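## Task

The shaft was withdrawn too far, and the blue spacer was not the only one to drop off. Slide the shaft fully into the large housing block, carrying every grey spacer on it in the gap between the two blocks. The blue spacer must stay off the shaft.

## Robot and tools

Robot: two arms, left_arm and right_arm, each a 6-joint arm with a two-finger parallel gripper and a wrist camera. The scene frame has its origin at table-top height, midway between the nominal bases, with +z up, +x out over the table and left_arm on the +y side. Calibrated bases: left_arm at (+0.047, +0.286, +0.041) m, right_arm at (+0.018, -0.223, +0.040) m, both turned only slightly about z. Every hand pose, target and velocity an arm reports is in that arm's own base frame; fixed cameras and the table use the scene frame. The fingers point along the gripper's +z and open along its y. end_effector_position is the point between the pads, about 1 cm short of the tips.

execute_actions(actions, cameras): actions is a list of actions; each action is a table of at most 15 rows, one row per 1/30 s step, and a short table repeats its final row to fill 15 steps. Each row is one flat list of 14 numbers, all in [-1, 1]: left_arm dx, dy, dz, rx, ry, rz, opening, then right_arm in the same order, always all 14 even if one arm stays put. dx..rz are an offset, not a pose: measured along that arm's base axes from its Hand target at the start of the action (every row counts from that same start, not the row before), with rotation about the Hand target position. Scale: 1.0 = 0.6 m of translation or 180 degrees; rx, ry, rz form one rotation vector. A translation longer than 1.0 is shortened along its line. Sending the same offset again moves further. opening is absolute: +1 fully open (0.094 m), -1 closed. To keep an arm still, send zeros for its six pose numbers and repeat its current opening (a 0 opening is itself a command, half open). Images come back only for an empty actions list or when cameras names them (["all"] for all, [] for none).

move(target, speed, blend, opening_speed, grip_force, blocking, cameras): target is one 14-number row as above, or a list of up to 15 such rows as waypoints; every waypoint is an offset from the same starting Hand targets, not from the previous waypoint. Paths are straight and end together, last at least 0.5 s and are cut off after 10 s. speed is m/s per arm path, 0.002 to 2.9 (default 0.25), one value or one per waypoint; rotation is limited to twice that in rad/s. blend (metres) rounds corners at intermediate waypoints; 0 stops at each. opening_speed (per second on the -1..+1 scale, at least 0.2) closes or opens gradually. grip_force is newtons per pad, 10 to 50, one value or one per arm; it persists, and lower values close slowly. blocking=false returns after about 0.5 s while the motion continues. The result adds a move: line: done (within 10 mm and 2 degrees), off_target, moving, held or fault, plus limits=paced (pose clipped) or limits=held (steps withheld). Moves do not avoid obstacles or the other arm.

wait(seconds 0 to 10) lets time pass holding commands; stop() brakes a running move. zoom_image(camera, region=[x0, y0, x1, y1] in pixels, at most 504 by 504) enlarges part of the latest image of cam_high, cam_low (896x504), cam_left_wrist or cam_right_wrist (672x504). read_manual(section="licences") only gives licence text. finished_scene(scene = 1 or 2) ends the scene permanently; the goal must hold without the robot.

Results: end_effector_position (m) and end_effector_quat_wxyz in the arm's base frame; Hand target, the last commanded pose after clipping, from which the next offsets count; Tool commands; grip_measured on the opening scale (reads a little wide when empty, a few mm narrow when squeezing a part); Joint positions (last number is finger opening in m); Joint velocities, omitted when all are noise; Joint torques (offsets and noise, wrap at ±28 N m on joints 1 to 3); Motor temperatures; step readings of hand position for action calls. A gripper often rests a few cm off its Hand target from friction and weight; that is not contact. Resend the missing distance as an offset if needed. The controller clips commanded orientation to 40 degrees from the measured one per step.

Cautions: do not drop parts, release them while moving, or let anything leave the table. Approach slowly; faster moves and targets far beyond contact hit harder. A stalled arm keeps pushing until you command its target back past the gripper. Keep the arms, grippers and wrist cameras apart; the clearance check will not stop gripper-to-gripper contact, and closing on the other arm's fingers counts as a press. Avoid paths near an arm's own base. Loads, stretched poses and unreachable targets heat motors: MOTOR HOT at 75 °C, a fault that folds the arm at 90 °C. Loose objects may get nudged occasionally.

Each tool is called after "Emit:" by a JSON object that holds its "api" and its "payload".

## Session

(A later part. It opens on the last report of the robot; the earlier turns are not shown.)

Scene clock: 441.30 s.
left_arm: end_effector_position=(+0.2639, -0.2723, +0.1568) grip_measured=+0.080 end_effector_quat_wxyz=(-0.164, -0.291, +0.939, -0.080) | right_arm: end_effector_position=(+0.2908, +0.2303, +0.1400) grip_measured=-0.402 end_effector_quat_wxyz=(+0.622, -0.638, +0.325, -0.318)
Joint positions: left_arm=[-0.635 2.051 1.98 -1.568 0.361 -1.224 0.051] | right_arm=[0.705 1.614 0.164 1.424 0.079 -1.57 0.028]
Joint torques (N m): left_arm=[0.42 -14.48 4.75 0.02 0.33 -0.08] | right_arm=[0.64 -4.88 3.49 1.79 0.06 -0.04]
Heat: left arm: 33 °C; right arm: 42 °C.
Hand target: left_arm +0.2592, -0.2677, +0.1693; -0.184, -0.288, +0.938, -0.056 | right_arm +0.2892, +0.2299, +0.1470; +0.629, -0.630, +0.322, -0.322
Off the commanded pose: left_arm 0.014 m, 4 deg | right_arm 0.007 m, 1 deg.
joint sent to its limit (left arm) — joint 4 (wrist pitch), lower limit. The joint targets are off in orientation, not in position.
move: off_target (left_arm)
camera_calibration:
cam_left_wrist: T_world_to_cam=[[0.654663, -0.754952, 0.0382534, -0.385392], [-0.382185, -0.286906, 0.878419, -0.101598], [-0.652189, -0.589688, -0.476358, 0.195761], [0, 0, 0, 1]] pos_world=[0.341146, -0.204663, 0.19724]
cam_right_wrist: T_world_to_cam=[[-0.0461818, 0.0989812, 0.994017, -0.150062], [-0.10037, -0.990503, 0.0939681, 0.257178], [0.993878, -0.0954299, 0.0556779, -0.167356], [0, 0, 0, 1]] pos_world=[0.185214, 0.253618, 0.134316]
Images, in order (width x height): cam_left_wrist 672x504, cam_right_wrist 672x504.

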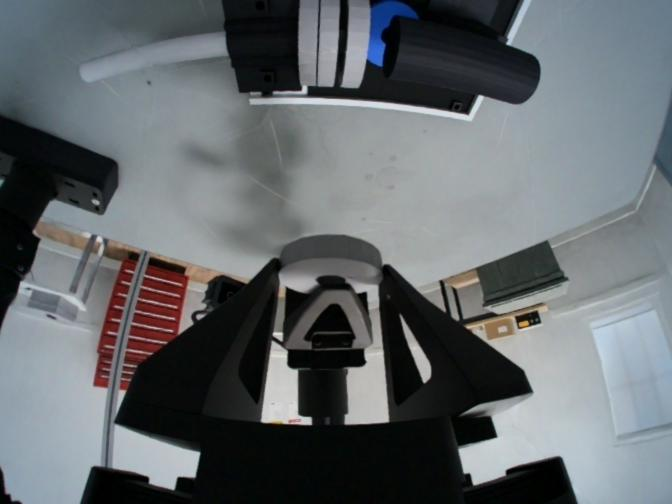

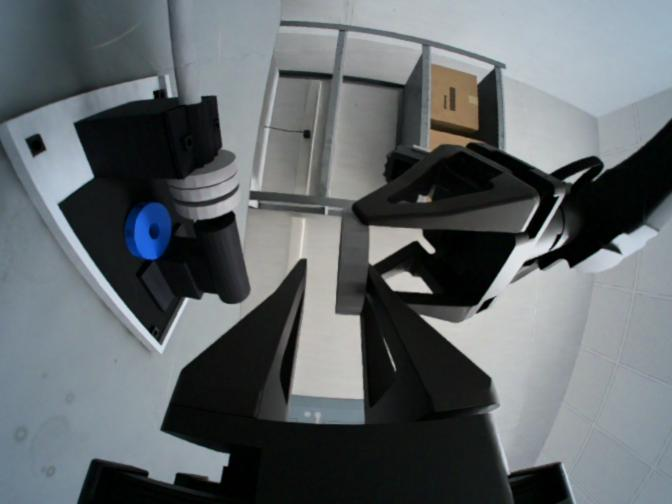

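Emit:
{"api": "move", "payload": {"target": [0,0,0,0,0,0,-0.2,-0.008,-0.0075,0.009,0,0,0,-0.4], "speed": 0.04, "cameras": ["cam_right_wrist","cam_left_wrist"]}}

Emit:
{"api": "zoom_image", "payload": {"camera": "cam_right_wrist", "region": [270, 150, 430, 310]}}

Emit:
{"api": "zoom_image", "payload": {"camera": "cam_left_wrist", "region": [250, 210, 410, 370]}}

Scene clock: 442.60 s.
left_arm: end_effector_position=(+0.2636, -0.2726, +0.1570) grip_measured=+0.080 end_effector_quat_wxyz=(-0.165, -0.291, +0.939, -0.081) | right_arm: end_effector_position=(+0.2872, +0.2270, +0.1545) grip_measured=-0.402 end_effector_quat_wxyz=(+0.633, -0.626, +0.321, -0.323)
Joint positions: left_arm=[-0.635 2.051 1.98 -1.568 0.363 -1.224 0.051] | right_arm=[0.705 1.545 0.153 1.402 0.08 -1.57 0.028]
Joint torques (N m): left_arm=[0.47 -14.38 4.55 0.02 0.31 -0.08] | right_arm=[0.46 -4.93 3.25 1.44 0.06 -0.05]
Heat: left arm: 33 °C; right arm: 42 °C.
Hand target: left_arm +0.2591, -0.2678, +0.1693; -0.184, -0.288, +0.938, -0.056 | right_arm +0.2845, +0.2254, +0.1526; +0.629, -0.629, +0.322, -0.322
Off the commanded pose: left_arm 0.014 m, 4 deg | right_arm 0.004 m, 1 deg.
joint sent to its limit (left arm) — joint 4 (wrist pitch), lower limit. The joint targets are off in orientation, not in position.
move: off_target (left_arm)
camera_calibration:
cam_left_wrist: T_world_to_cam=[[0.654873, -0.754744, 0.038766, -0.385541], [-0.380932, -0.285353, 0.879468, -0.102049], [-0.652712, -0.590707, -0.474376, 0.195094], [0, 0, 0, 1]] pos_world=[0.340947, -0.204861, 0.197243]
cam_right_wrist: T_world_to_cam=[[-0.0729342, 0.0761783, 0.994423, -0.151519], [-0.103314, -0.992292, 0.0684376, 0.257461], [0.991971, -0.0977465, 0.0802423, -0.167724], [0, 0, 0, 1]] pos_world=[0.181926, 0.250625, 0.146513]
Images, in order (width x height): cam_left_wrist 672x504, cam_right_wrist 672x504.

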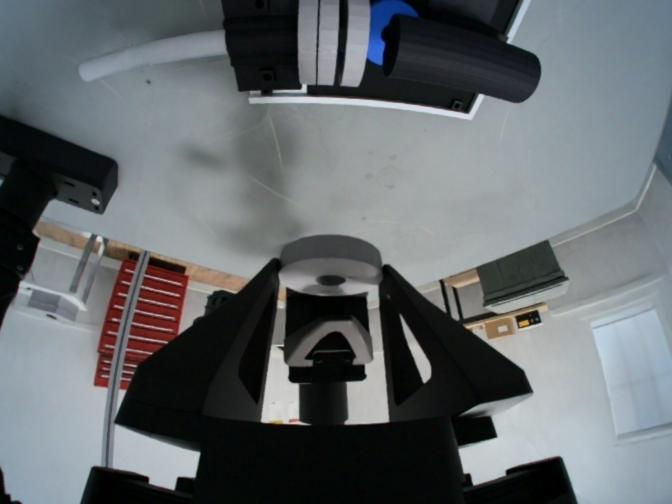

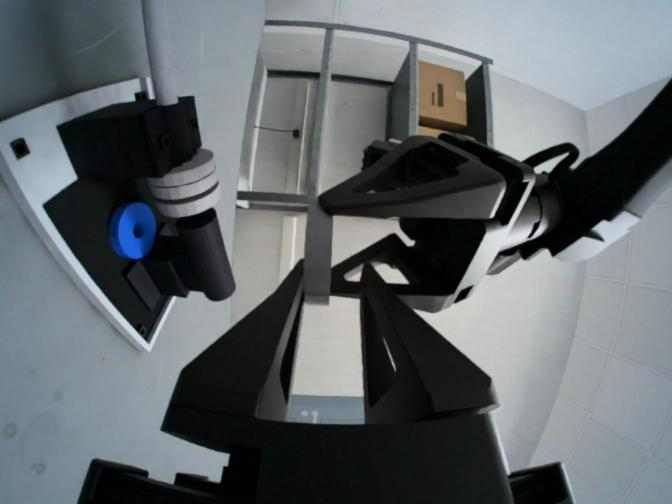

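Scaled by 3.150 from the camera's 672x504 image, which has a finer 960x720 frame.

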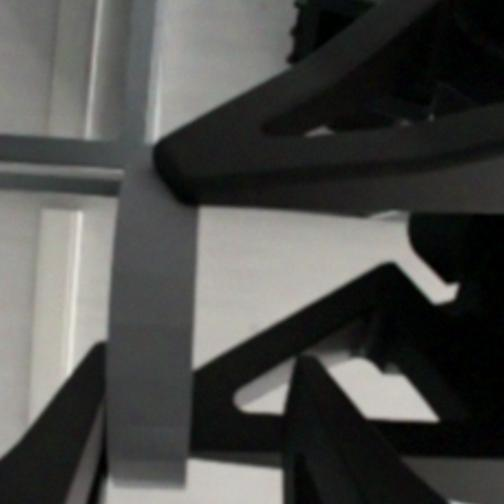

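Scaled by 3.150 from the camera's 672x504 image, which has a finer 960x720 frame.

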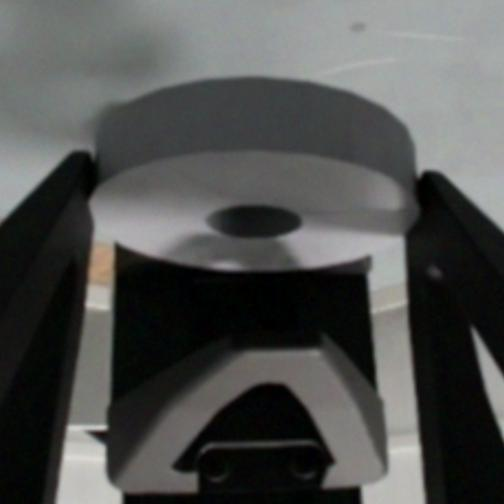

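Emit:
{"api": "move", "payload": {"target": [0,0,0,0,0,0,-0.2,0.002,0.001,-0.008,0,0,0,-0.35], "speed": 0.04, "cameras": ["cam_right_wrist"]}}

Emit:
{"api": "zoom_image", "payload": {"camera": "cam_right_wrist", "region": [270, 150, 430, 310]}}

Scene clock: 443.80 s.
left_arm: end_effector_position=(+0.2636, -0.2726, +0.1570) grip_measured=+0.080 end_effector_quat_wxyz=(-0.165, -0.291, +0.939, -0.081) | right_arm: end_effector_position=(+0.2877, +0.2274, +0.1519) grip_measured=-0.352 end_effector_quat_wxyz=(+0.632, -0.627, +0.321, -0.322)
Joint positions: left_arm=[-0.635 2.051 1.98 -1.568 0.363 -1.224 0.051] | right_arm=[0.705 1.563 0.153 1.417 0.08 -1.57 0.03]
Joint torques (N m): left_arm=[0.57 -14.46 4.81 0.05 0.32 -0.07] | right_arm=[0.29 -2.85 3.08 1.71 0.04 -0.04]
Heat: left arm: 33 °C; right arm: 42 °C.
Hand target: left_arm +0.2591, -0.2678, +0.1693; -0.184, -0.288, +0.938, -0.056 | right_arm +0.2857, +0.2260, +0.1478; +0.629, -0.629, +0.322, -0.322
Off the commanded pose: left_arm 0.014 m, 4 deg | right_arm 0.005 m, 0 deg.
joint sent to its limit (left arm) — joint 4 (wrist pitch), lower limit. The joint targets are off in orientation, not in position.
move: off_target (left_arm)
camera_calibration:
cam_right_wrist: T_world_to_cam=[[-0.0703666, 0.0783754, 0.994437, -0.150147], [-0.103087, -0.992142, 0.0709, 0.25763], [0.99218, -0.0975247, 0.0778931, -0.167643], [0, 0, 0, 1]] pos_world=[0.182325, 0.251024, 0.144104]
Images, in order (width x height): cam_right_wrist 672x504.

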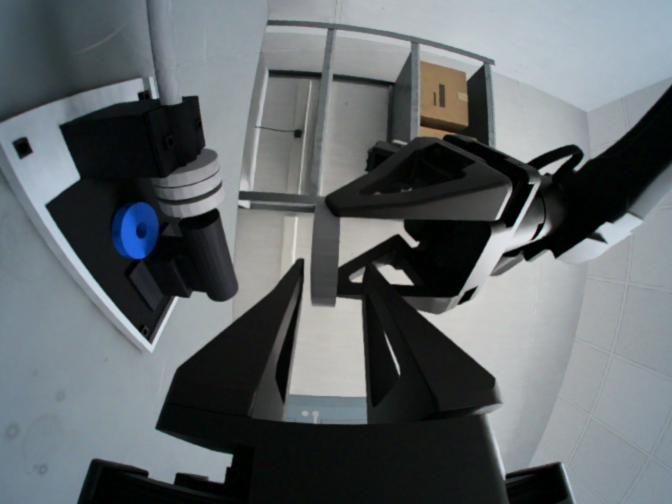

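Scaled by 3.150 from the camera's 672x504 image, which has a finer 960x720 frame.

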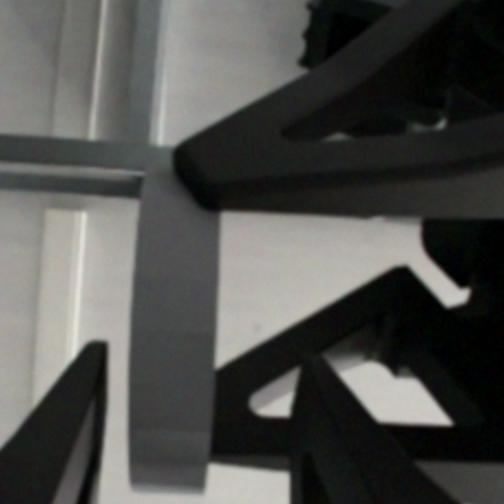

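Emit:
{"api": "move", "payload": {"target": [0,0,0,0,0,0,-0.2,0.0,0.0,-0.005,0,0,0,-0.35], "speed": 0.04, "cameras": ["cam_right_wrist"]}}

Emit:
{"api": "zoom_image", "payload": {"camera": "cam_right_wrist", "region": [270, 150, 430, 310]}}

Scene clock: 445.00 s.
left_arm: end_effector_position=(+0.2636, -0.2726, +0.1570) grip_measured=+0.080 end_effector_quat_wxyz=(-0.165, -0.291, +0.939, -0.081) | right_arm: end_effector_position=(+0.2883, +0.2280, +0.1469) grip_measured=-0.352 end_effector_quat_wxyz=(+0.629, -0.630, +0.323, -0.321)
Joint positions: left_arm=[-0.635 2.051 1.98 -1.568 0.363 -1.224 0.051] | right_arm=[0.705 1.59 0.153 1.435 0.08 -1.57 0.03]
Joint torques (N m): left_arm=[0.51 -14.38 4.72 0.03 0.35 -0.09] | right_arm=[0.29 -2.91 2.71 1.9 0.04 -0.04]
Heat: left arm: 33 °C; right arm: 43 °C.
Hand target: left_arm +0.2591, -0.2678, +0.1693; -0.184, -0.288, +0.938, -0.056 | right_arm +0.2857, +0.2260, +0.1448; +0.629, -0.629, +0.322, -0.322
Off the commanded pose: left_arm 0.014 m, 4 deg | right_arm 0.004 m, 0 deg.
joint sent to its limit (left arm) — joint 4 (wrist pitch), lower limit. The joint targets are off in orientation, not in position.
move: off_target (left_arm)
camera_calibration:
cam_right_wrist: T_world_to_cam=[[-0.0630953, 0.0845738, 0.994418, -0.148628], [-0.102555, -0.991678, 0.0778337, 0.257316], [0.992724, -0.0970714, 0.0712437, -0.167127], [0, 0, 0, 1]] pos_world=[0.182922, 0.251522, 0.139677]
Images, in order (width x height): cam_right_wrist 672x504.

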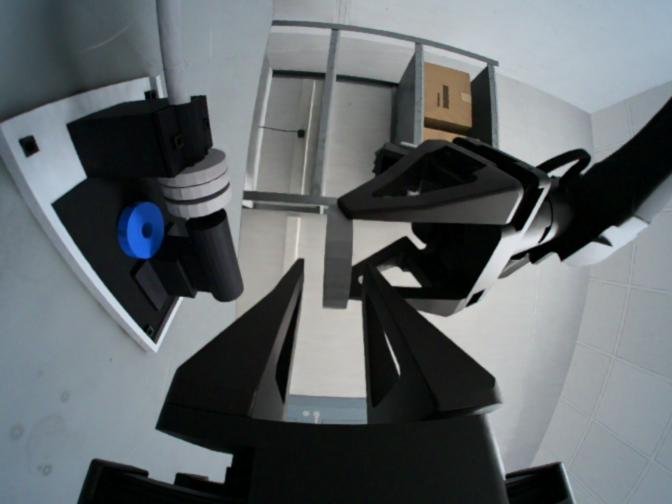

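Scaled by 3.150 from the camera's 672x504 image, which has a finer 960x720 frame.

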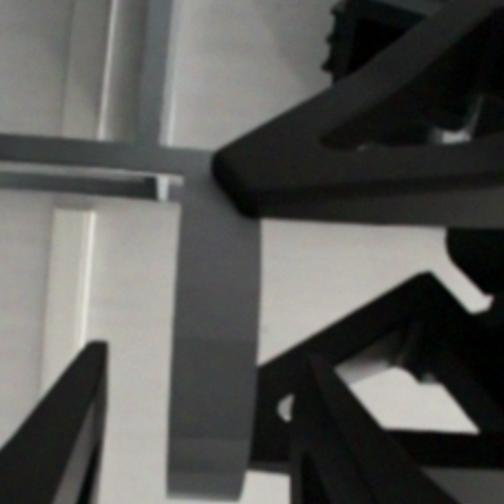

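Emit:
{"api": "move", "payload": {"target": [0,0,0,0,0,0,-0.2,0.0,0.0,0,0,0,0,-1], "opening_speed": 0.3, "grip_force": [50, 20], "cameras": ["cam_right_wrist","cam_left_wrist"]}}

Emit:
{"api": "zoom_image", "payload": {"camera": "cam_right_wrist", "region": [270, 150, 430, 310]}}

Emit:
{"api": "zoom_image", "payload": {"camera": "cam_left_wrist", "region": [250, 210, 410, 370]}}

Scene clock: 447.83 s.
left_arm: end_effector_position=(+0.2623, -0.2714, +0.1570) grip_measured=+0.080 end_effector_quat_wxyz=(-0.167, -0.294, +0.938, -0.077) | right_arm: end_effector_position=(+0.2883, +0.2280, +0.1476) grip_measured=-0.753 end_effector_quat_wxyz=(+0.627, -0.633, +0.316, -0.327)
Joint positions: left_arm=[-0.635 2.051 1.98 -1.576 0.362 -1.228 0.051] | right_arm=[0.705 1.59 0.153 1.437 0.08 -1.589 0.012]
Joint torques (N m): left_arm=[0.42 -14.53 4.66 0.1 0.34 -0.02] | right_arm=[0.29 -2.97 2.74 1.85 0.04 0.13]
Heat: left arm: 34 °C; right arm: 43 °C.
Hand target: left_arm +0.2591, -0.2677, +0.1693; -0.184, -0.288, +0.938, -0.056 | right_arm +0.2857, +0.2260, +0.1448; +0.629, -0.629, +0.322, -0.322
Off the commanded pose: left_arm 0.013 m, 3 deg | right_arm 0.004 m, 1 deg.
joint sent to its limit (left arm) — joint 4 (wrist pitch), lower limit. The joint targets are off in orientation, not in position.
grip_force (N): 50, 20
move: off_target (left_arm)
camera_calibration:
cam_left_wrist: T_world_to_cam=[[0.657976, -0.752458, 0.0295779, -0.382578], [-0.374114, -0.292547, 0.880031, -0.106105], [-0.653533, -0.590105, -0.473994, 0.195283], [0, 0, 0, 1]] pos_world=[0.339655, -0.203677, 0.197255]
cam_right_wrist: T_world_to_cam=[[-0.0762414, 0.098164, 0.992245, -0.148275], [-0.103607, -0.990535, 0.0900339, 0.255419], [0.991692, -0.0959388, 0.0856903, -0.169275], [0, 0, 0, 1]] pos_world=[0.183027, 0.251316, 0.138634]
Images, in order (width x height): cam_left_wrist 672x504, cam_right_wrist 672x504.

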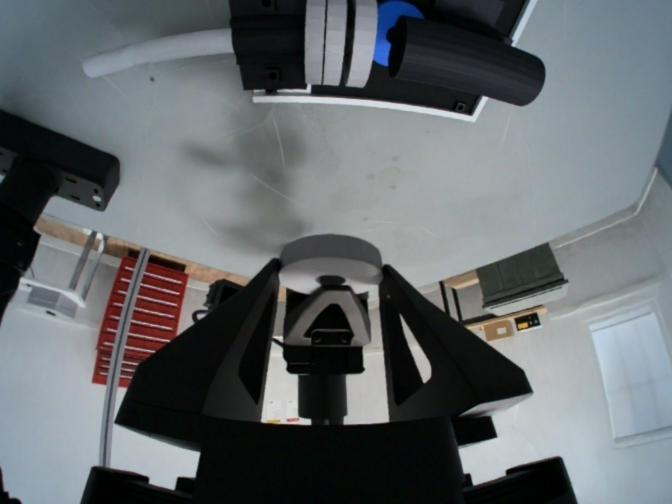

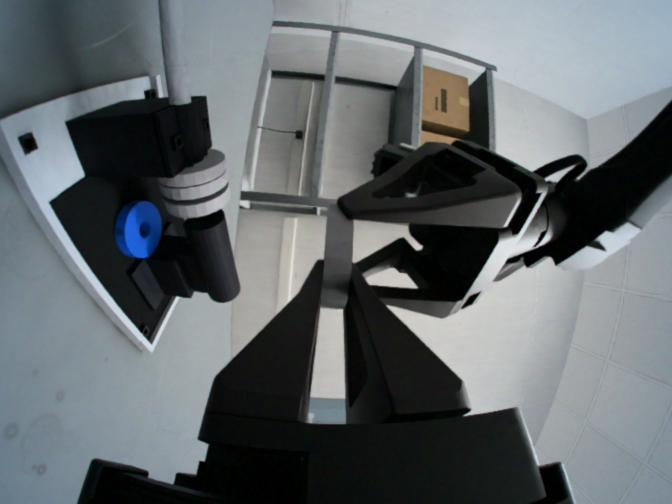

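Scaled by 3.150 from the camera's 672x504 image, which has a finer 960x720 frame.

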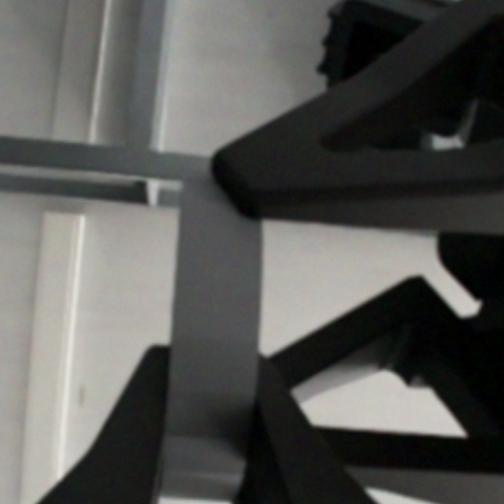

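Scaled by 3.150 from the camera's 672x504 image, which has a finer 960x720 frame.

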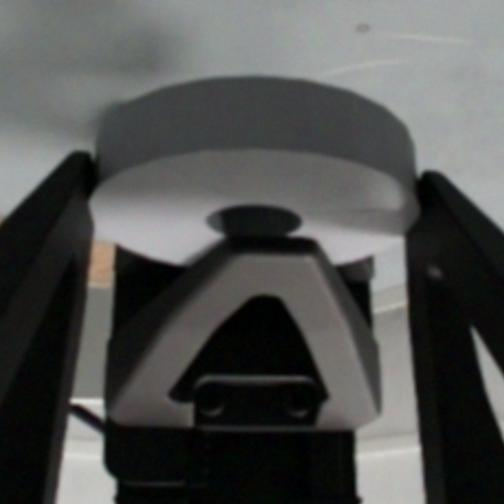

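Emit:
{"api": "move", "payload": {"target": [0,0,0,0,0,0,0.35,0.0,0.0,0,0,0,0,-1], "opening_speed": 0.4, "grip_force": [50, 50]}}

Emit:
{"api": "move", "payload": {"target": [0.03,0.025,0.12,0,0,0,0.35,0.0,0.0,0,0,0,0,-1], "speed": 0.1, "cameras": ["cam_right_wrist","cam_left_wrist"]}}

Scene clock: 449.93 s.
left_arm: end_effector_position=(+0.2622, -0.2714, +0.1571) grip_measured=+0.348 end_effector_quat_wxyz=(-0.167, -0.294, +0.938, -0.077) | right_arm: end_effector_position=(+0.2874, +0.2271, +0.1458) grip_measured=-0.776 end_effector_quat_wxyz=(+0.625, -0.635, +0.316, -0.327)
Joint positions: left_arm=[-0.635 2.051 1.98 -1.576 0.363 -1.229 0.063] | right_arm=[0.705 1.59 0.147 1.437 0.08 -1.591 0.011]
Joint torques (N m): left_arm=[0.55 -14.53 4.62 0.11 0.34 0] | right_arm=[0.28 -2.96 3.11 1.86 0.04 0.15]
Heat: left arm: 34 °C; right arm: 44 °C.
Hand target: left_arm +0.2592, -0.2678, +0.1693; -0.184, -0.288, +0.938, -0.056 | right_arm +0.2857, +0.2260, +0.1447; +0.629, -0.629, +0.323, -0.322
Off the commanded pose: left_arm 0.013 m, 3 deg | right_arm 0.002 m, 1 deg.
joint sent to its limit (left arm) — joint 4 (wrist pitch), lower limit. The joint targets are off in orientation, not in position.
move: off_target (left_arm)

Scene clock: 451.17 s.
left_arm: end_effector_position=(+0.2775, -0.2536, +0.2262) grip_measured=+0.348 end_effector_quat_wxyz=(-0.107, -0.314, +0.928, -0.167) | right_arm: end_effector_position=(+0.2874, +0.2271, +0.1458) grip_measured=-0.776 end_effector_quat_wxyz=(+0.625, -0.635, +0.316, -0.327)
Joint positions: left_arm=[-0.565 1.896 2.034 -1.576 0.379 -1.243 0.063] | right_arm=[0.705 1.59 0.147 1.437 0.08 -1.591 0.011]
Joint torques (N m): left_arm=[0.4 -11.82 7.09 0.47 0.35 -0.09] | right_arm=[0.29 -2.95 3.1 1.86 0.03 0.15]
Heat: left arm: 34 °C; right arm: 44 °C.
Hand target: left_arm +0.2772, -0.2528, +0.2414; -0.184, -0.287, +0.938, -0.056 | right_arm +0.2857, +0.2260, +0.1447; +0.629, -0.629, +0.323, -0.322
Off the commanded pose: left_arm 0.015 m, 16 deg | right_arm 0.002 m, 1 deg.
joint sent to its limit (left arm) — joint 4 (wrist pitch), lower limit. The joint targets are off in orientation, not in position.
move: off_target (left_arm)
camera_calibration:
cam_left_wrist: T_world_to_cam=[[0.697225, -0.678888, 0.230191, -0.418762], [-0.489965, -0.216913, 0.844324, -0.0966671], [-0.52327, -0.701469, -0.483869, 0.186274], [0, 0, 0, 1]] pos_world=[0.342079, -0.174596, 0.268146]
cam_right_wrist: T_world_to_cam=[[-0.0732598, 0.103109, 0.991969, -0.148419], [-0.103394, -0.990067, 0.0952752, 0.253791], [0.991939, -0.0955835, 0.0831929, -0.168013], [0, 0, 0, 1]] pos_world=[0.182026, 0.250514, 0.137024]
Images, in order (width x height): cam_left_wrist 672x504, cam_right_wrist 672x504.

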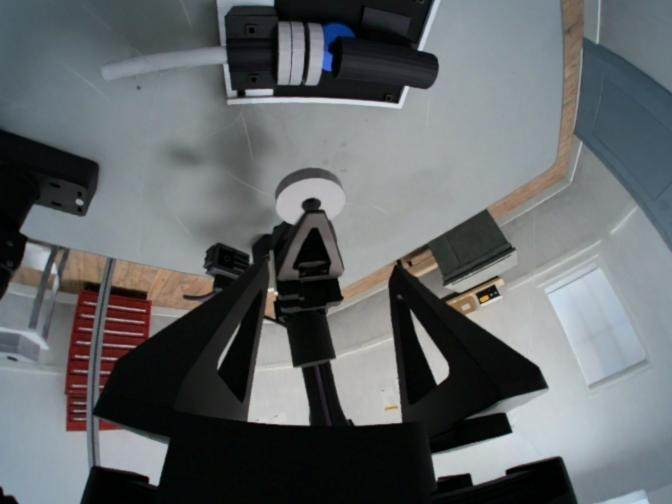

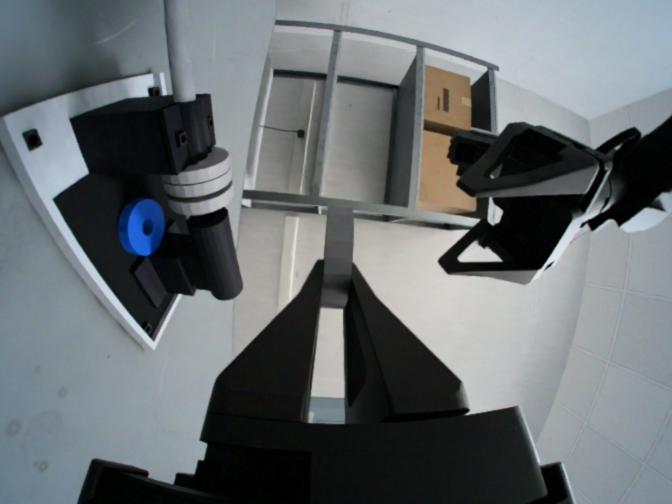

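Emit:
{"api": "move", "payload": {"target": [[-0.03,-0.025,-0.12,0,0,0,0.35,0.0,0.0,0,0,0,0,-1],[-0.03,-0.025,-0.12,0,0,0,-0.2,0.0,0.0,0,0,0,0,-1]], "speed": 0.08, "opening_speed": 0.5, "grip_force": [25, 50], "cameras": ["cam_right_wrist","cam_left_wrist"]}}

Scene clock: 456.13 s.
left_arm: end_effector_position=(+0.2615, -0.2684, +0.1767) grip_measured=-0.198 end_effector_quat_wxyz=(-0.156, -0.298, +0.936, -0.102) | right_arm: end_effector_position=(+0.2874, +0.2271, +0.1458) grip_measured=-0.776 end_effector_quat_wxyz=(+0.625, -0.635, +0.316, -0.327)
Joint positions: left_arm=[-0.624 1.995 1.977 -1.576 0.375 -1.235 0.038] | right_arm=[0.705 1.59 0.147 1.437 0.08 -1.591 0.011]
Joint torques (N m): left_arm=[-0.53 -9.29 4.75 0.15 0.18 0.02] | right_arm=[0.31 -2.95 3.1 1.86 0.04 0.15]
Heat: left arm: 33 °C; right arm: 45 °C.
Hand target: left_arm +0.2591, -0.2677, +0.1693; -0.184, -0.288, +0.938, -0.056 | right_arm +0.2857, +0.2260, +0.1447; +0.629, -0.629, +0.323, -0.322
Off the commanded pose: left_arm 0.008 m, 6 deg | right_arm 0.002 m, 1 deg.
joint sent to its limit (left arm) — joint 4 (wrist pitch), lower limit. The joint targets are off in orientation, not in position.
grip_force (N): 25, 50
move: off_target (left_arm); target 2's new opening was sent with left_arm's hand 0.008 m and 6 deg from that target
camera_calibration:
cam_left_wrist: T_world_to_cam=[[0.669934, -0.737991, 0.0809862, -0.388664], [-0.397965, -0.264878, 0.87833, -0.108882], [-0.626748, -0.620652, -0.471145, 0.190135], [0, 0, 0, 1]] pos_world=[0.336214, -0.197663, 0.216692]
cam_right_wrist: T_world_to_cam=[[-0.0732598, 0.103109, 0.991969, -0.148419], [-0.103394, -0.990067, 0.0952752, 0.253791], [0.991939, -0.0955835, 0.0831929, -0.168013], [0, 0, 0, 1]] pos_world=[0.182026, 0.250514, 0.137024]
Images, in order (width x height): cam_left_wrist 672x504, cam_right_wrist 672x504.

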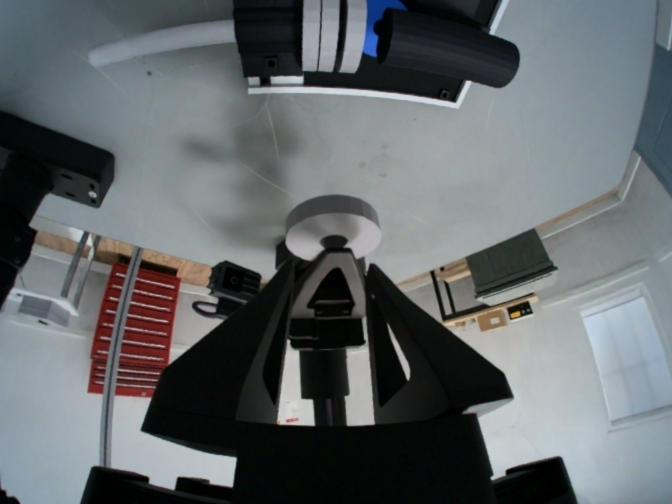

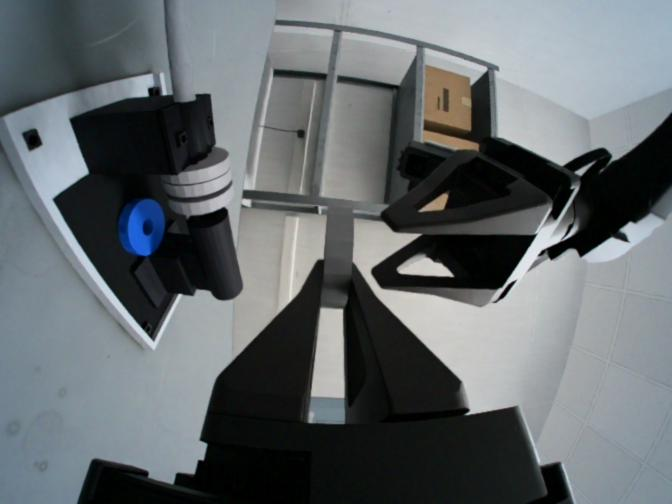

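Emit:
{"api": "move", "payload": {"target": [[0.0,0.0,0.0,0,0,0,0.35,0.0,0.0,0,0,0,0,-1],[0.004,-0.006,-0.02,0,0,0,0.35,0.0,0.0,0,0,0,0,-1]], "speed": 0.06, "grip_force": [50, 50], "cameras": ["cam_right_wrist","cam_left_wrist"]}}

Scene clock: 458.43 s.
left_arm: end_effector_position=(+0.2620, -0.2707, +0.1622) grip_measured=+0.348 end_effector_quat_wxyz=(-0.168, -0.296, +0.936, -0.086) | right_arm: end_effector_position=(+0.2874, +0.2271, +0.1458) grip_measured=-0.776 end_effector_quat_wxyz=(+0.625, -0.635, +0.316, -0.327)
Joint positions: left_arm=[-0.629 2.037 1.977 -1.576 0.373 -1.229 0.063] | right_arm=[0.705 1.59 0.147 1.437 0.08 -1.591 0.011]
Joint torques (N m): left_arm=[-0.42 -9.46 5.86 0.11 0.2 0.01] | right_arm=[0.28 -2.93 3.12 1.86 0.04 0.15]
Heat: left arm: 33 °C; right arm: 45 °C.
Hand target: left_arm +0.2615, -0.2713, +0.1573; -0.184, -0.288, +0.938, -0.056 | right_arm +0.2857, +0.2260, +0.1447; +0.629, -0.629, +0.323, -0.322
Off the commanded pose: left_arm 0.005 m, 4 deg | right_arm 0.002 m, 1 deg.
joint sent to its limit (left arm) — joint 4 (wrist pitch), lower limit. The joint targets are off in orientation, not in position.
move: off_target (left_arm)
camera_calibration:
cam_left_wrist: T_world_to_cam=[[0.663881, -0.746618, 0.0426995, -0.384003], [-0.373997, -0.282024, 0.883509, -0.108293], [-0.647602, -0.602515, -0.466463, 0.191817], [0, 0, 0, 1]] pos_world=[0.338652, -0.201672, 0.20155]
cam_right_wrist: T_world_to_cam=[[-0.0732598, 0.103109, 0.991969, -0.148419], [-0.103394, -0.990067, 0.0952752, 0.253791], [0.991939, -0.0955835, 0.0831929, -0.168013], [0, 0, 0, 1]] pos_world=[0.182026, 0.250514, 0.137024]
Images, in order (width x height): cam_left_wrist 672x504, cam_right_wrist 672x504.

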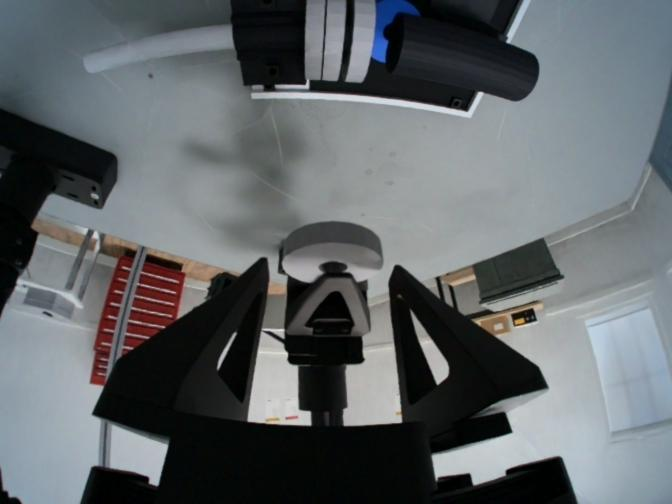

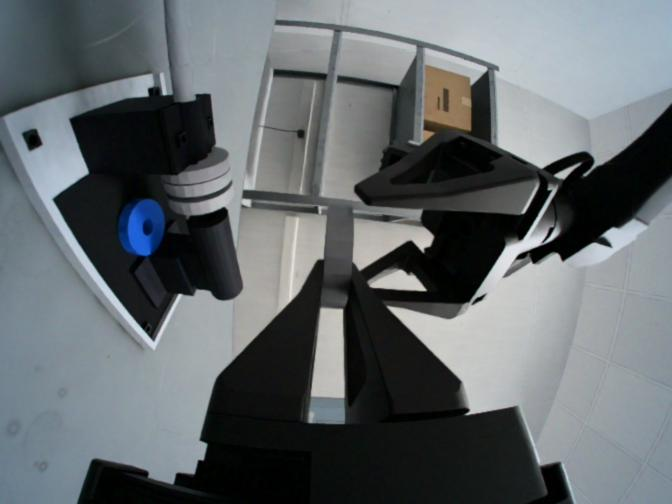

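Emit:
{"api": "move", "payload": {"target": [0.0,0.0,-0.011,0,0,0,0.35,0.0,0.0,0,0,0,0,-1], "speed": 0.06, "cameras": ["cam_right_wrist","cam_left_wrist"]}}

Emit:
{"api": "zoom_image", "payload": {"camera": "cam_left_wrist", "region": [230, 190, 420, 380]}}

Emit:
{"api": "zoom_image", "payload": {"camera": "cam_right_wrist", "region": [270, 150, 430, 310]}}

Scene clock: 459.63 s.
left_arm: end_effector_position=(+0.2627, -0.2708, +0.1565) grip_measured=+0.348 end_effector_quat_wxyz=(-0.171, -0.294, +0.937, -0.079) | right_arm: end_effector_position=(+0.2874, +0.2271, +0.1458) grip_measured=-0.776 end_effector_quat_wxyz=(+0.625, -0.635, +0.316, -0.327)
Joint positions: left_arm=[-0.629 2.053 1.977 -1.576 0.372 -1.223 0.063] | right_arm=[0.705 1.59 0.147 1.437 0.08 -1.591 0.011]
Joint torques (N m): left_arm=[-0.54 -9.58 5.44 0.11 0.2 0.01] | right_arm=[0.29 -2.95 3.1 1.85 0.04 0.15]
Heat: left arm: 32 °C; right arm: 45 °C.
Hand target: left_arm +0.2615, -0.2713, +0.1507; -0.184, -0.288, +0.938, -0.056 | right_arm +0.2857, +0.2260, +0.1447; +0.629, -0.629, +0.323, -0.322
Off the commanded pose: left_arm 0.006 m, 3 deg | right_arm 0.002 m, 1 deg.
joint sent to its limit (left arm) — joint 4 (wrist pitch), lower limit. The joint targets still meet the commanded pose.
move: off_target (left_arm)
camera_calibration:
cam_left_wrist: T_world_to_cam=[[0.65964, -0.751018, 0.0290971, -0.382288], [-0.366521, -0.287644, 0.88483, -0.106665], [-0.656153, -0.594334, -0.465005, 0.193687], [0, 0, 0, 1]] pos_world=[0.340165, -0.202672, 0.195569]
cam_right_wrist: T_world_to_cam=[[-0.0732598, 0.103109, 0.991969, -0.148419], [-0.103394, -0.990067, 0.0952752, 0.253791], [0.991939, -0.0955835, 0.0831929, -0.168013], [0, 0, 0, 1]] pos_world=[0.182026, 0.250514, 0.137024]
Images, in order (width x height): cam_left_wrist 672x504, cam_right_wrist 672x504.

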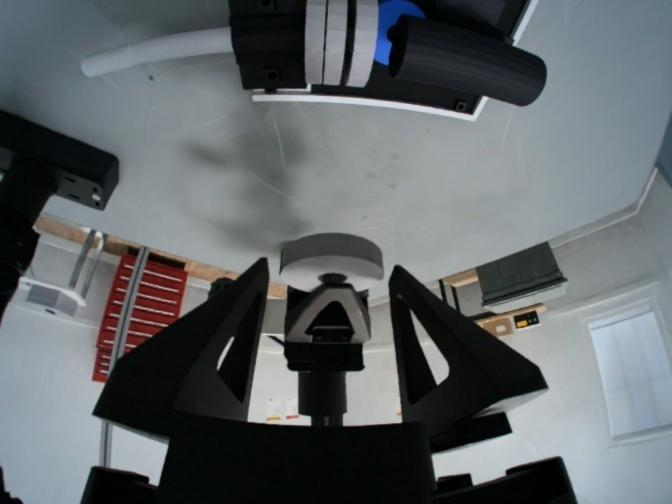

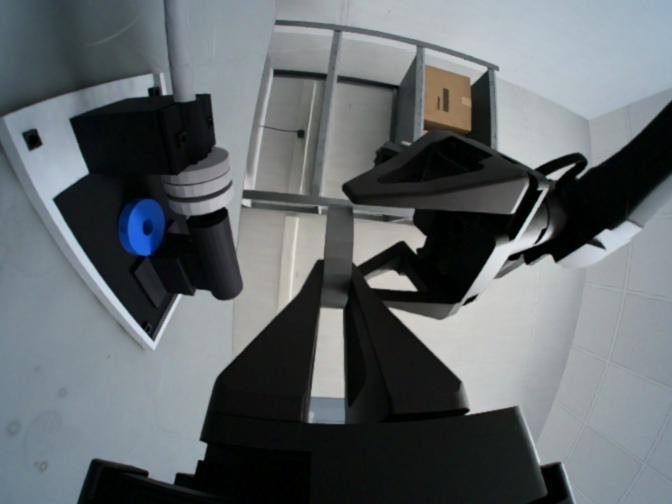

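Scaled by 2.653 from the camera's 672x504 image, which has a finer 960x720 frame.

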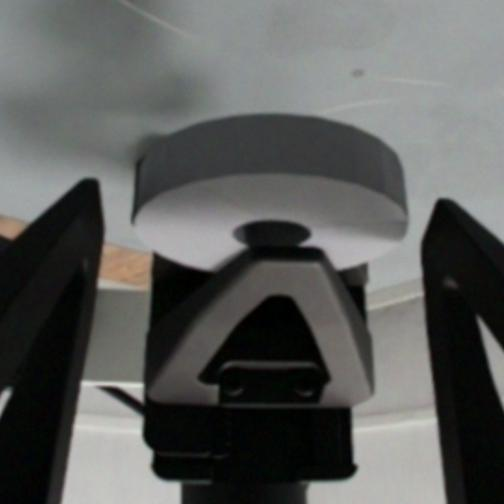

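Scaled by 3.150 from the camera's 672x504 image, which has a finer 960x720 frame.

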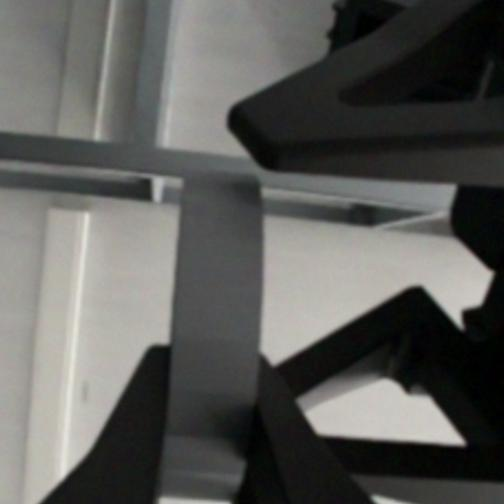

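Emit:
{"api": "move", "payload": {"target": [0.0,0.0,0,0,0,0,-0.2,0.0,0.0,0,0,0,0,-1], "opening_speed": 0.3, "grip_force": [30, 50]}}

Emit:
{"api": "move", "payload": {"target": [0.0,0.0,0,0,0,0,-0.2,0.0,0.0,0,0,0,0,-0.5], "opening_speed": 0.4, "cameras": ["cam_right_wrist","cam_left_wrist"]}}

Emit:
{"api": "zoom_image", "payload": {"camera": "cam_right_wrist", "region": [270, 150, 430, 310]}}

Scene clock: 462.13 s.
left_arm: end_effector_position=(+0.2627, -0.2708, +0.1565) grip_measured=+0.084 end_effector_quat_wxyz=(-0.171, -0.294, +0.937, -0.079) | right_arm: end_effector_position=(+0.2874, +0.2271, +0.1458) grip_measured=-0.776 end_effector_quat_wxyz=(+0.625, -0.635, +0.316, -0.327)
Joint positions: left_arm=[-0.629 2.053 1.977 -1.576 0.372 -1.221 0.051] | right_arm=[0.705 1.59 0.147 1.437 0.08 -1.591 0.011]
Joint torques (N m): left_arm=[-0.68 -9.52 5.5 0.07 0.2 0.05] | right_arm=[0.28 -2.95 3.11 1.86 0.04 0.16]
Heat: left arm: 32 °C; right arm: 45 °C.
Hand target: left_arm +0.2615, -0.2713, +0.1507; -0.184, -0.288, +0.938, -0.056 | right_arm +0.2857, +0.2260, +0.1447; +0.629, -0.629, +0.322, -0.322
Off the commanded pose: left_arm 0.006 m, 3 deg | right_arm 0.002 m, 1 deg.
joint sent to its limit (left arm) — joint 4 (wrist pitch), lower limit. The joint targets still meet the commanded pose.
grip_force (N): 30, 50
move: off_target (left_arm)

Scene clock: 463.60 s.
left_arm: end_effector_position=(+0.2629, -0.2705, +0.1563) grip_measured=+0.084 end_effector_quat_wxyz=(-0.170, -0.294, +0.937, -0.079) | right_arm: end_effector_position=(+0.2874, +0.2271, +0.1458) grip_measured=-0.502 end_effector_quat_wxyz=(+0.625, -0.635, +0.317, -0.327)
Joint positions: left_arm=[-0.629 2.053 1.977 -1.576 0.369 -1.221 0.051] | right_arm=[0.705 1.59 0.147 1.437 0.08 -1.59 0.023]
Joint torques (N m): left_arm=[-0.59 -9.43 5.56 0.11 0.23 0.04] | right_arm=[0.28 -2.95 3.1 1.86 0.03 0.14]
Heat: left arm: 32 °C; right arm: 45 °C.
Hand target: left_arm +0.2615, -0.2713, +0.1507; -0.184, -0.288, +0.938, -0.056 | right_arm +0.2856, +0.2260, +0.1447; +0.629, -0.629, +0.322, -0.322
Off the commanded pose: left_arm 0.006 m, 3 deg | right_arm 0.002 m, 1 deg.
joint sent to its limit (left arm) — joint 4 (wrist pitch), lower limit. The joint targets still meet the commanded pose.
grip_force (N): 30, 50
move: off_target (left_arm)
camera_calibration:
cam_left_wrist: T_world_to_cam=[[0.658636, -0.7519, 0.0290833, -0.382245], [-0.368369, -0.288493, 0.883785, -0.105951], [-0.656127, -0.592806, -0.466988, 0.194676], [0, 0, 0, 1]] pos_world=[0.340463, -0.202572, 0.195666]
cam_right_wrist: T_world_to_cam=[[-0.072906, 0.102587, 0.992049, -0.148461], [-0.103324, -0.99012, 0.0947939, 0.253849], [0.991972, -0.095591, 0.0827853, -0.167969], [0, 0, 0, 1]] pos_world=[0.182026, 0.250515, 0.137123]
Images, in order (width x height): cam_left_wrist 672x504, cam_right_wrist 672x504.

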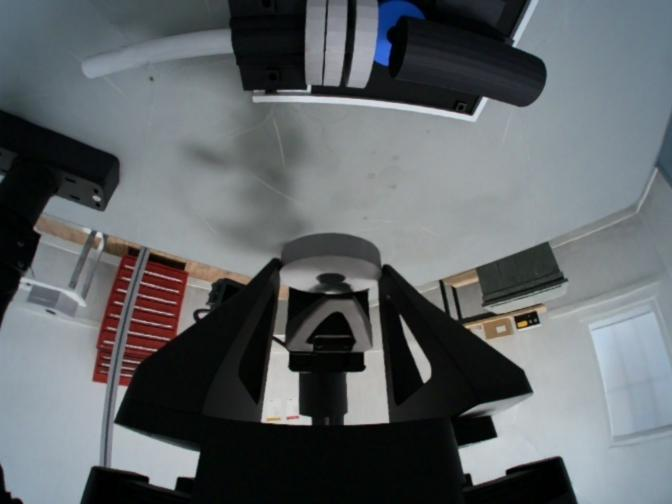

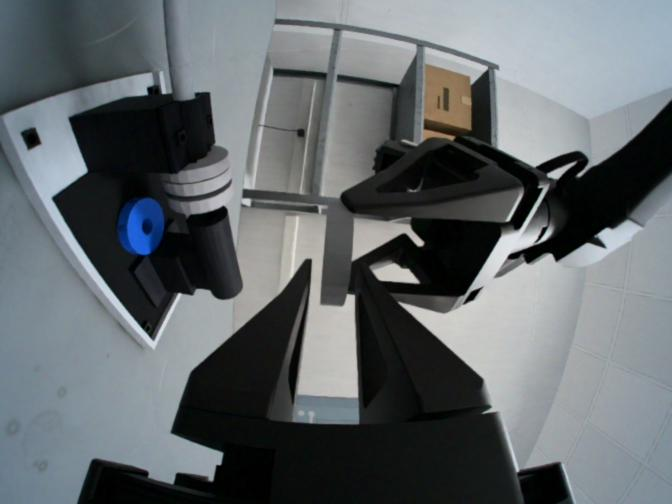

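Scaled by 3.150 from the camera's 672x504 image, which has a finer 960x720 frame.

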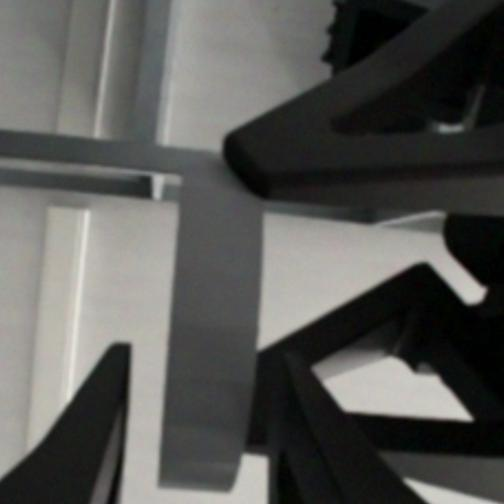

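Emit:
{"api": "move", "payload": {"target": [0.0,0.0,0,0,0,0,-0.2,-0.012,-0.0088,0.001,0,0,0,-0.5], "speed": 0.04, "cameras": ["cam_right_wrist","cam_left_wrist"]}}

Emit:
{"api": "zoom_image", "payload": {"camera": "cam_left_wrist", "region": [230, 190, 420, 380]}}

Emit:
{"api": "zoom_image", "payload": {"camera": "cam_right_wrist", "region": [270, 150, 430, 310]}}

Scene clock: 464.90 s.
left_arm: end_effector_position=(+0.2630, -0.2704, +0.1557) grip_measured=+0.084 end_effector_quat_wxyz=(-0.170, -0.294, +0.938, -0.077) | right_arm: end_effector_position=(+0.2815, +0.2221, +0.1387) grip_measured=-0.502 end_effector_quat_wxyz=(+0.618, -0.641, +0.319, -0.324)
Joint positions: left_arm=[-0.63 2.054 1.977 -1.576 0.367 -1.221 0.051] | right_arm=[0.705 1.582 0.116 1.44 0.08 -1.59 0.023]
Joint torques (N m): left_arm=[-0.4 -9.76 5.55 0.11 0.27 0.04] | right_arm=[0.62 -4.77 2.84 1.83 0.07 0.14]
Heat: left arm: 32 °C; right arm: 45 °C.
Hand target: left_arm +0.2615, -0.2713, +0.1507; -0.184, -0.287, +0.938, -0.056 | right_arm +0.2784, +0.2207, +0.1453; +0.629, -0.629, +0.323, -0.322
Off the commanded pose: left_arm 0.005 m, 3 deg | right_arm 0.007 m, 2 deg.
joint sent to its limit (left arm) — joint 4 (wrist pitch), lower limit. The joint targets still meet the commanded pose.
grip_force (N): 30, 50
move: off_target (left_arm)
camera_calibration:
cam_left_wrist: T_world_to_cam=[[0.657892, -0.752618, 0.0272844, -0.381844], [-0.369162, -0.290697, 0.882731, -0.10562], [-0.656428, -0.590814, -0.469086, 0.195515], [0, 0, 0, 1]] pos_world=[0.340563, -0.202574, 0.195365]
cam_right_wrist: T_world_to_cam=[[-0.057572, 0.115531, 0.991634, -0.148487], [-0.101804, -0.988783, 0.109288, 0.246219], [0.993137, -0.0946607, 0.0686877, -0.160604], [0, 0, 0, 1]] pos_world=[0.17602, 0.245409, 0.131367]
Images, in order (width x height): cam_left_wrist 672x504, cam_right_wrist 672x504.

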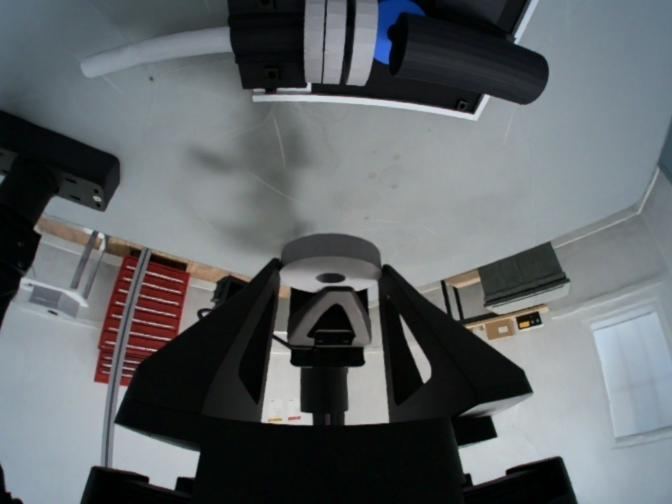

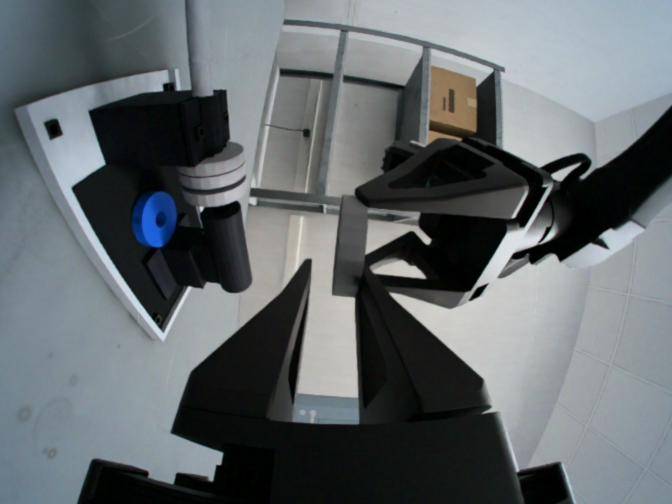

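Scaled by 2.653 from the camera's 672x504 image, which has a finer 960x720 frame.

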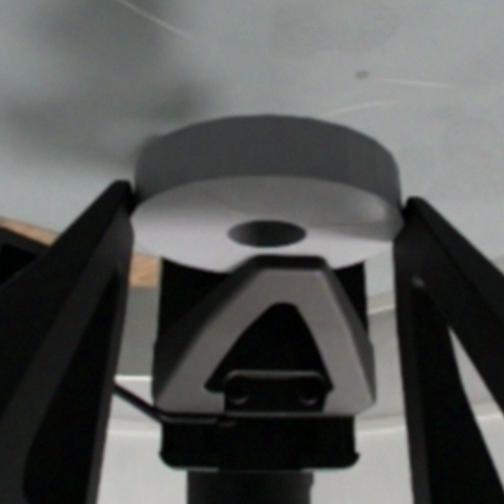

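Scaled by 3.150 from the camera's 672x504 image, which has a finer 960x720 frame.

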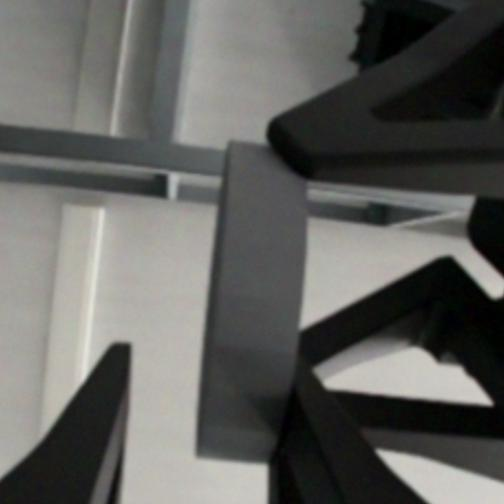

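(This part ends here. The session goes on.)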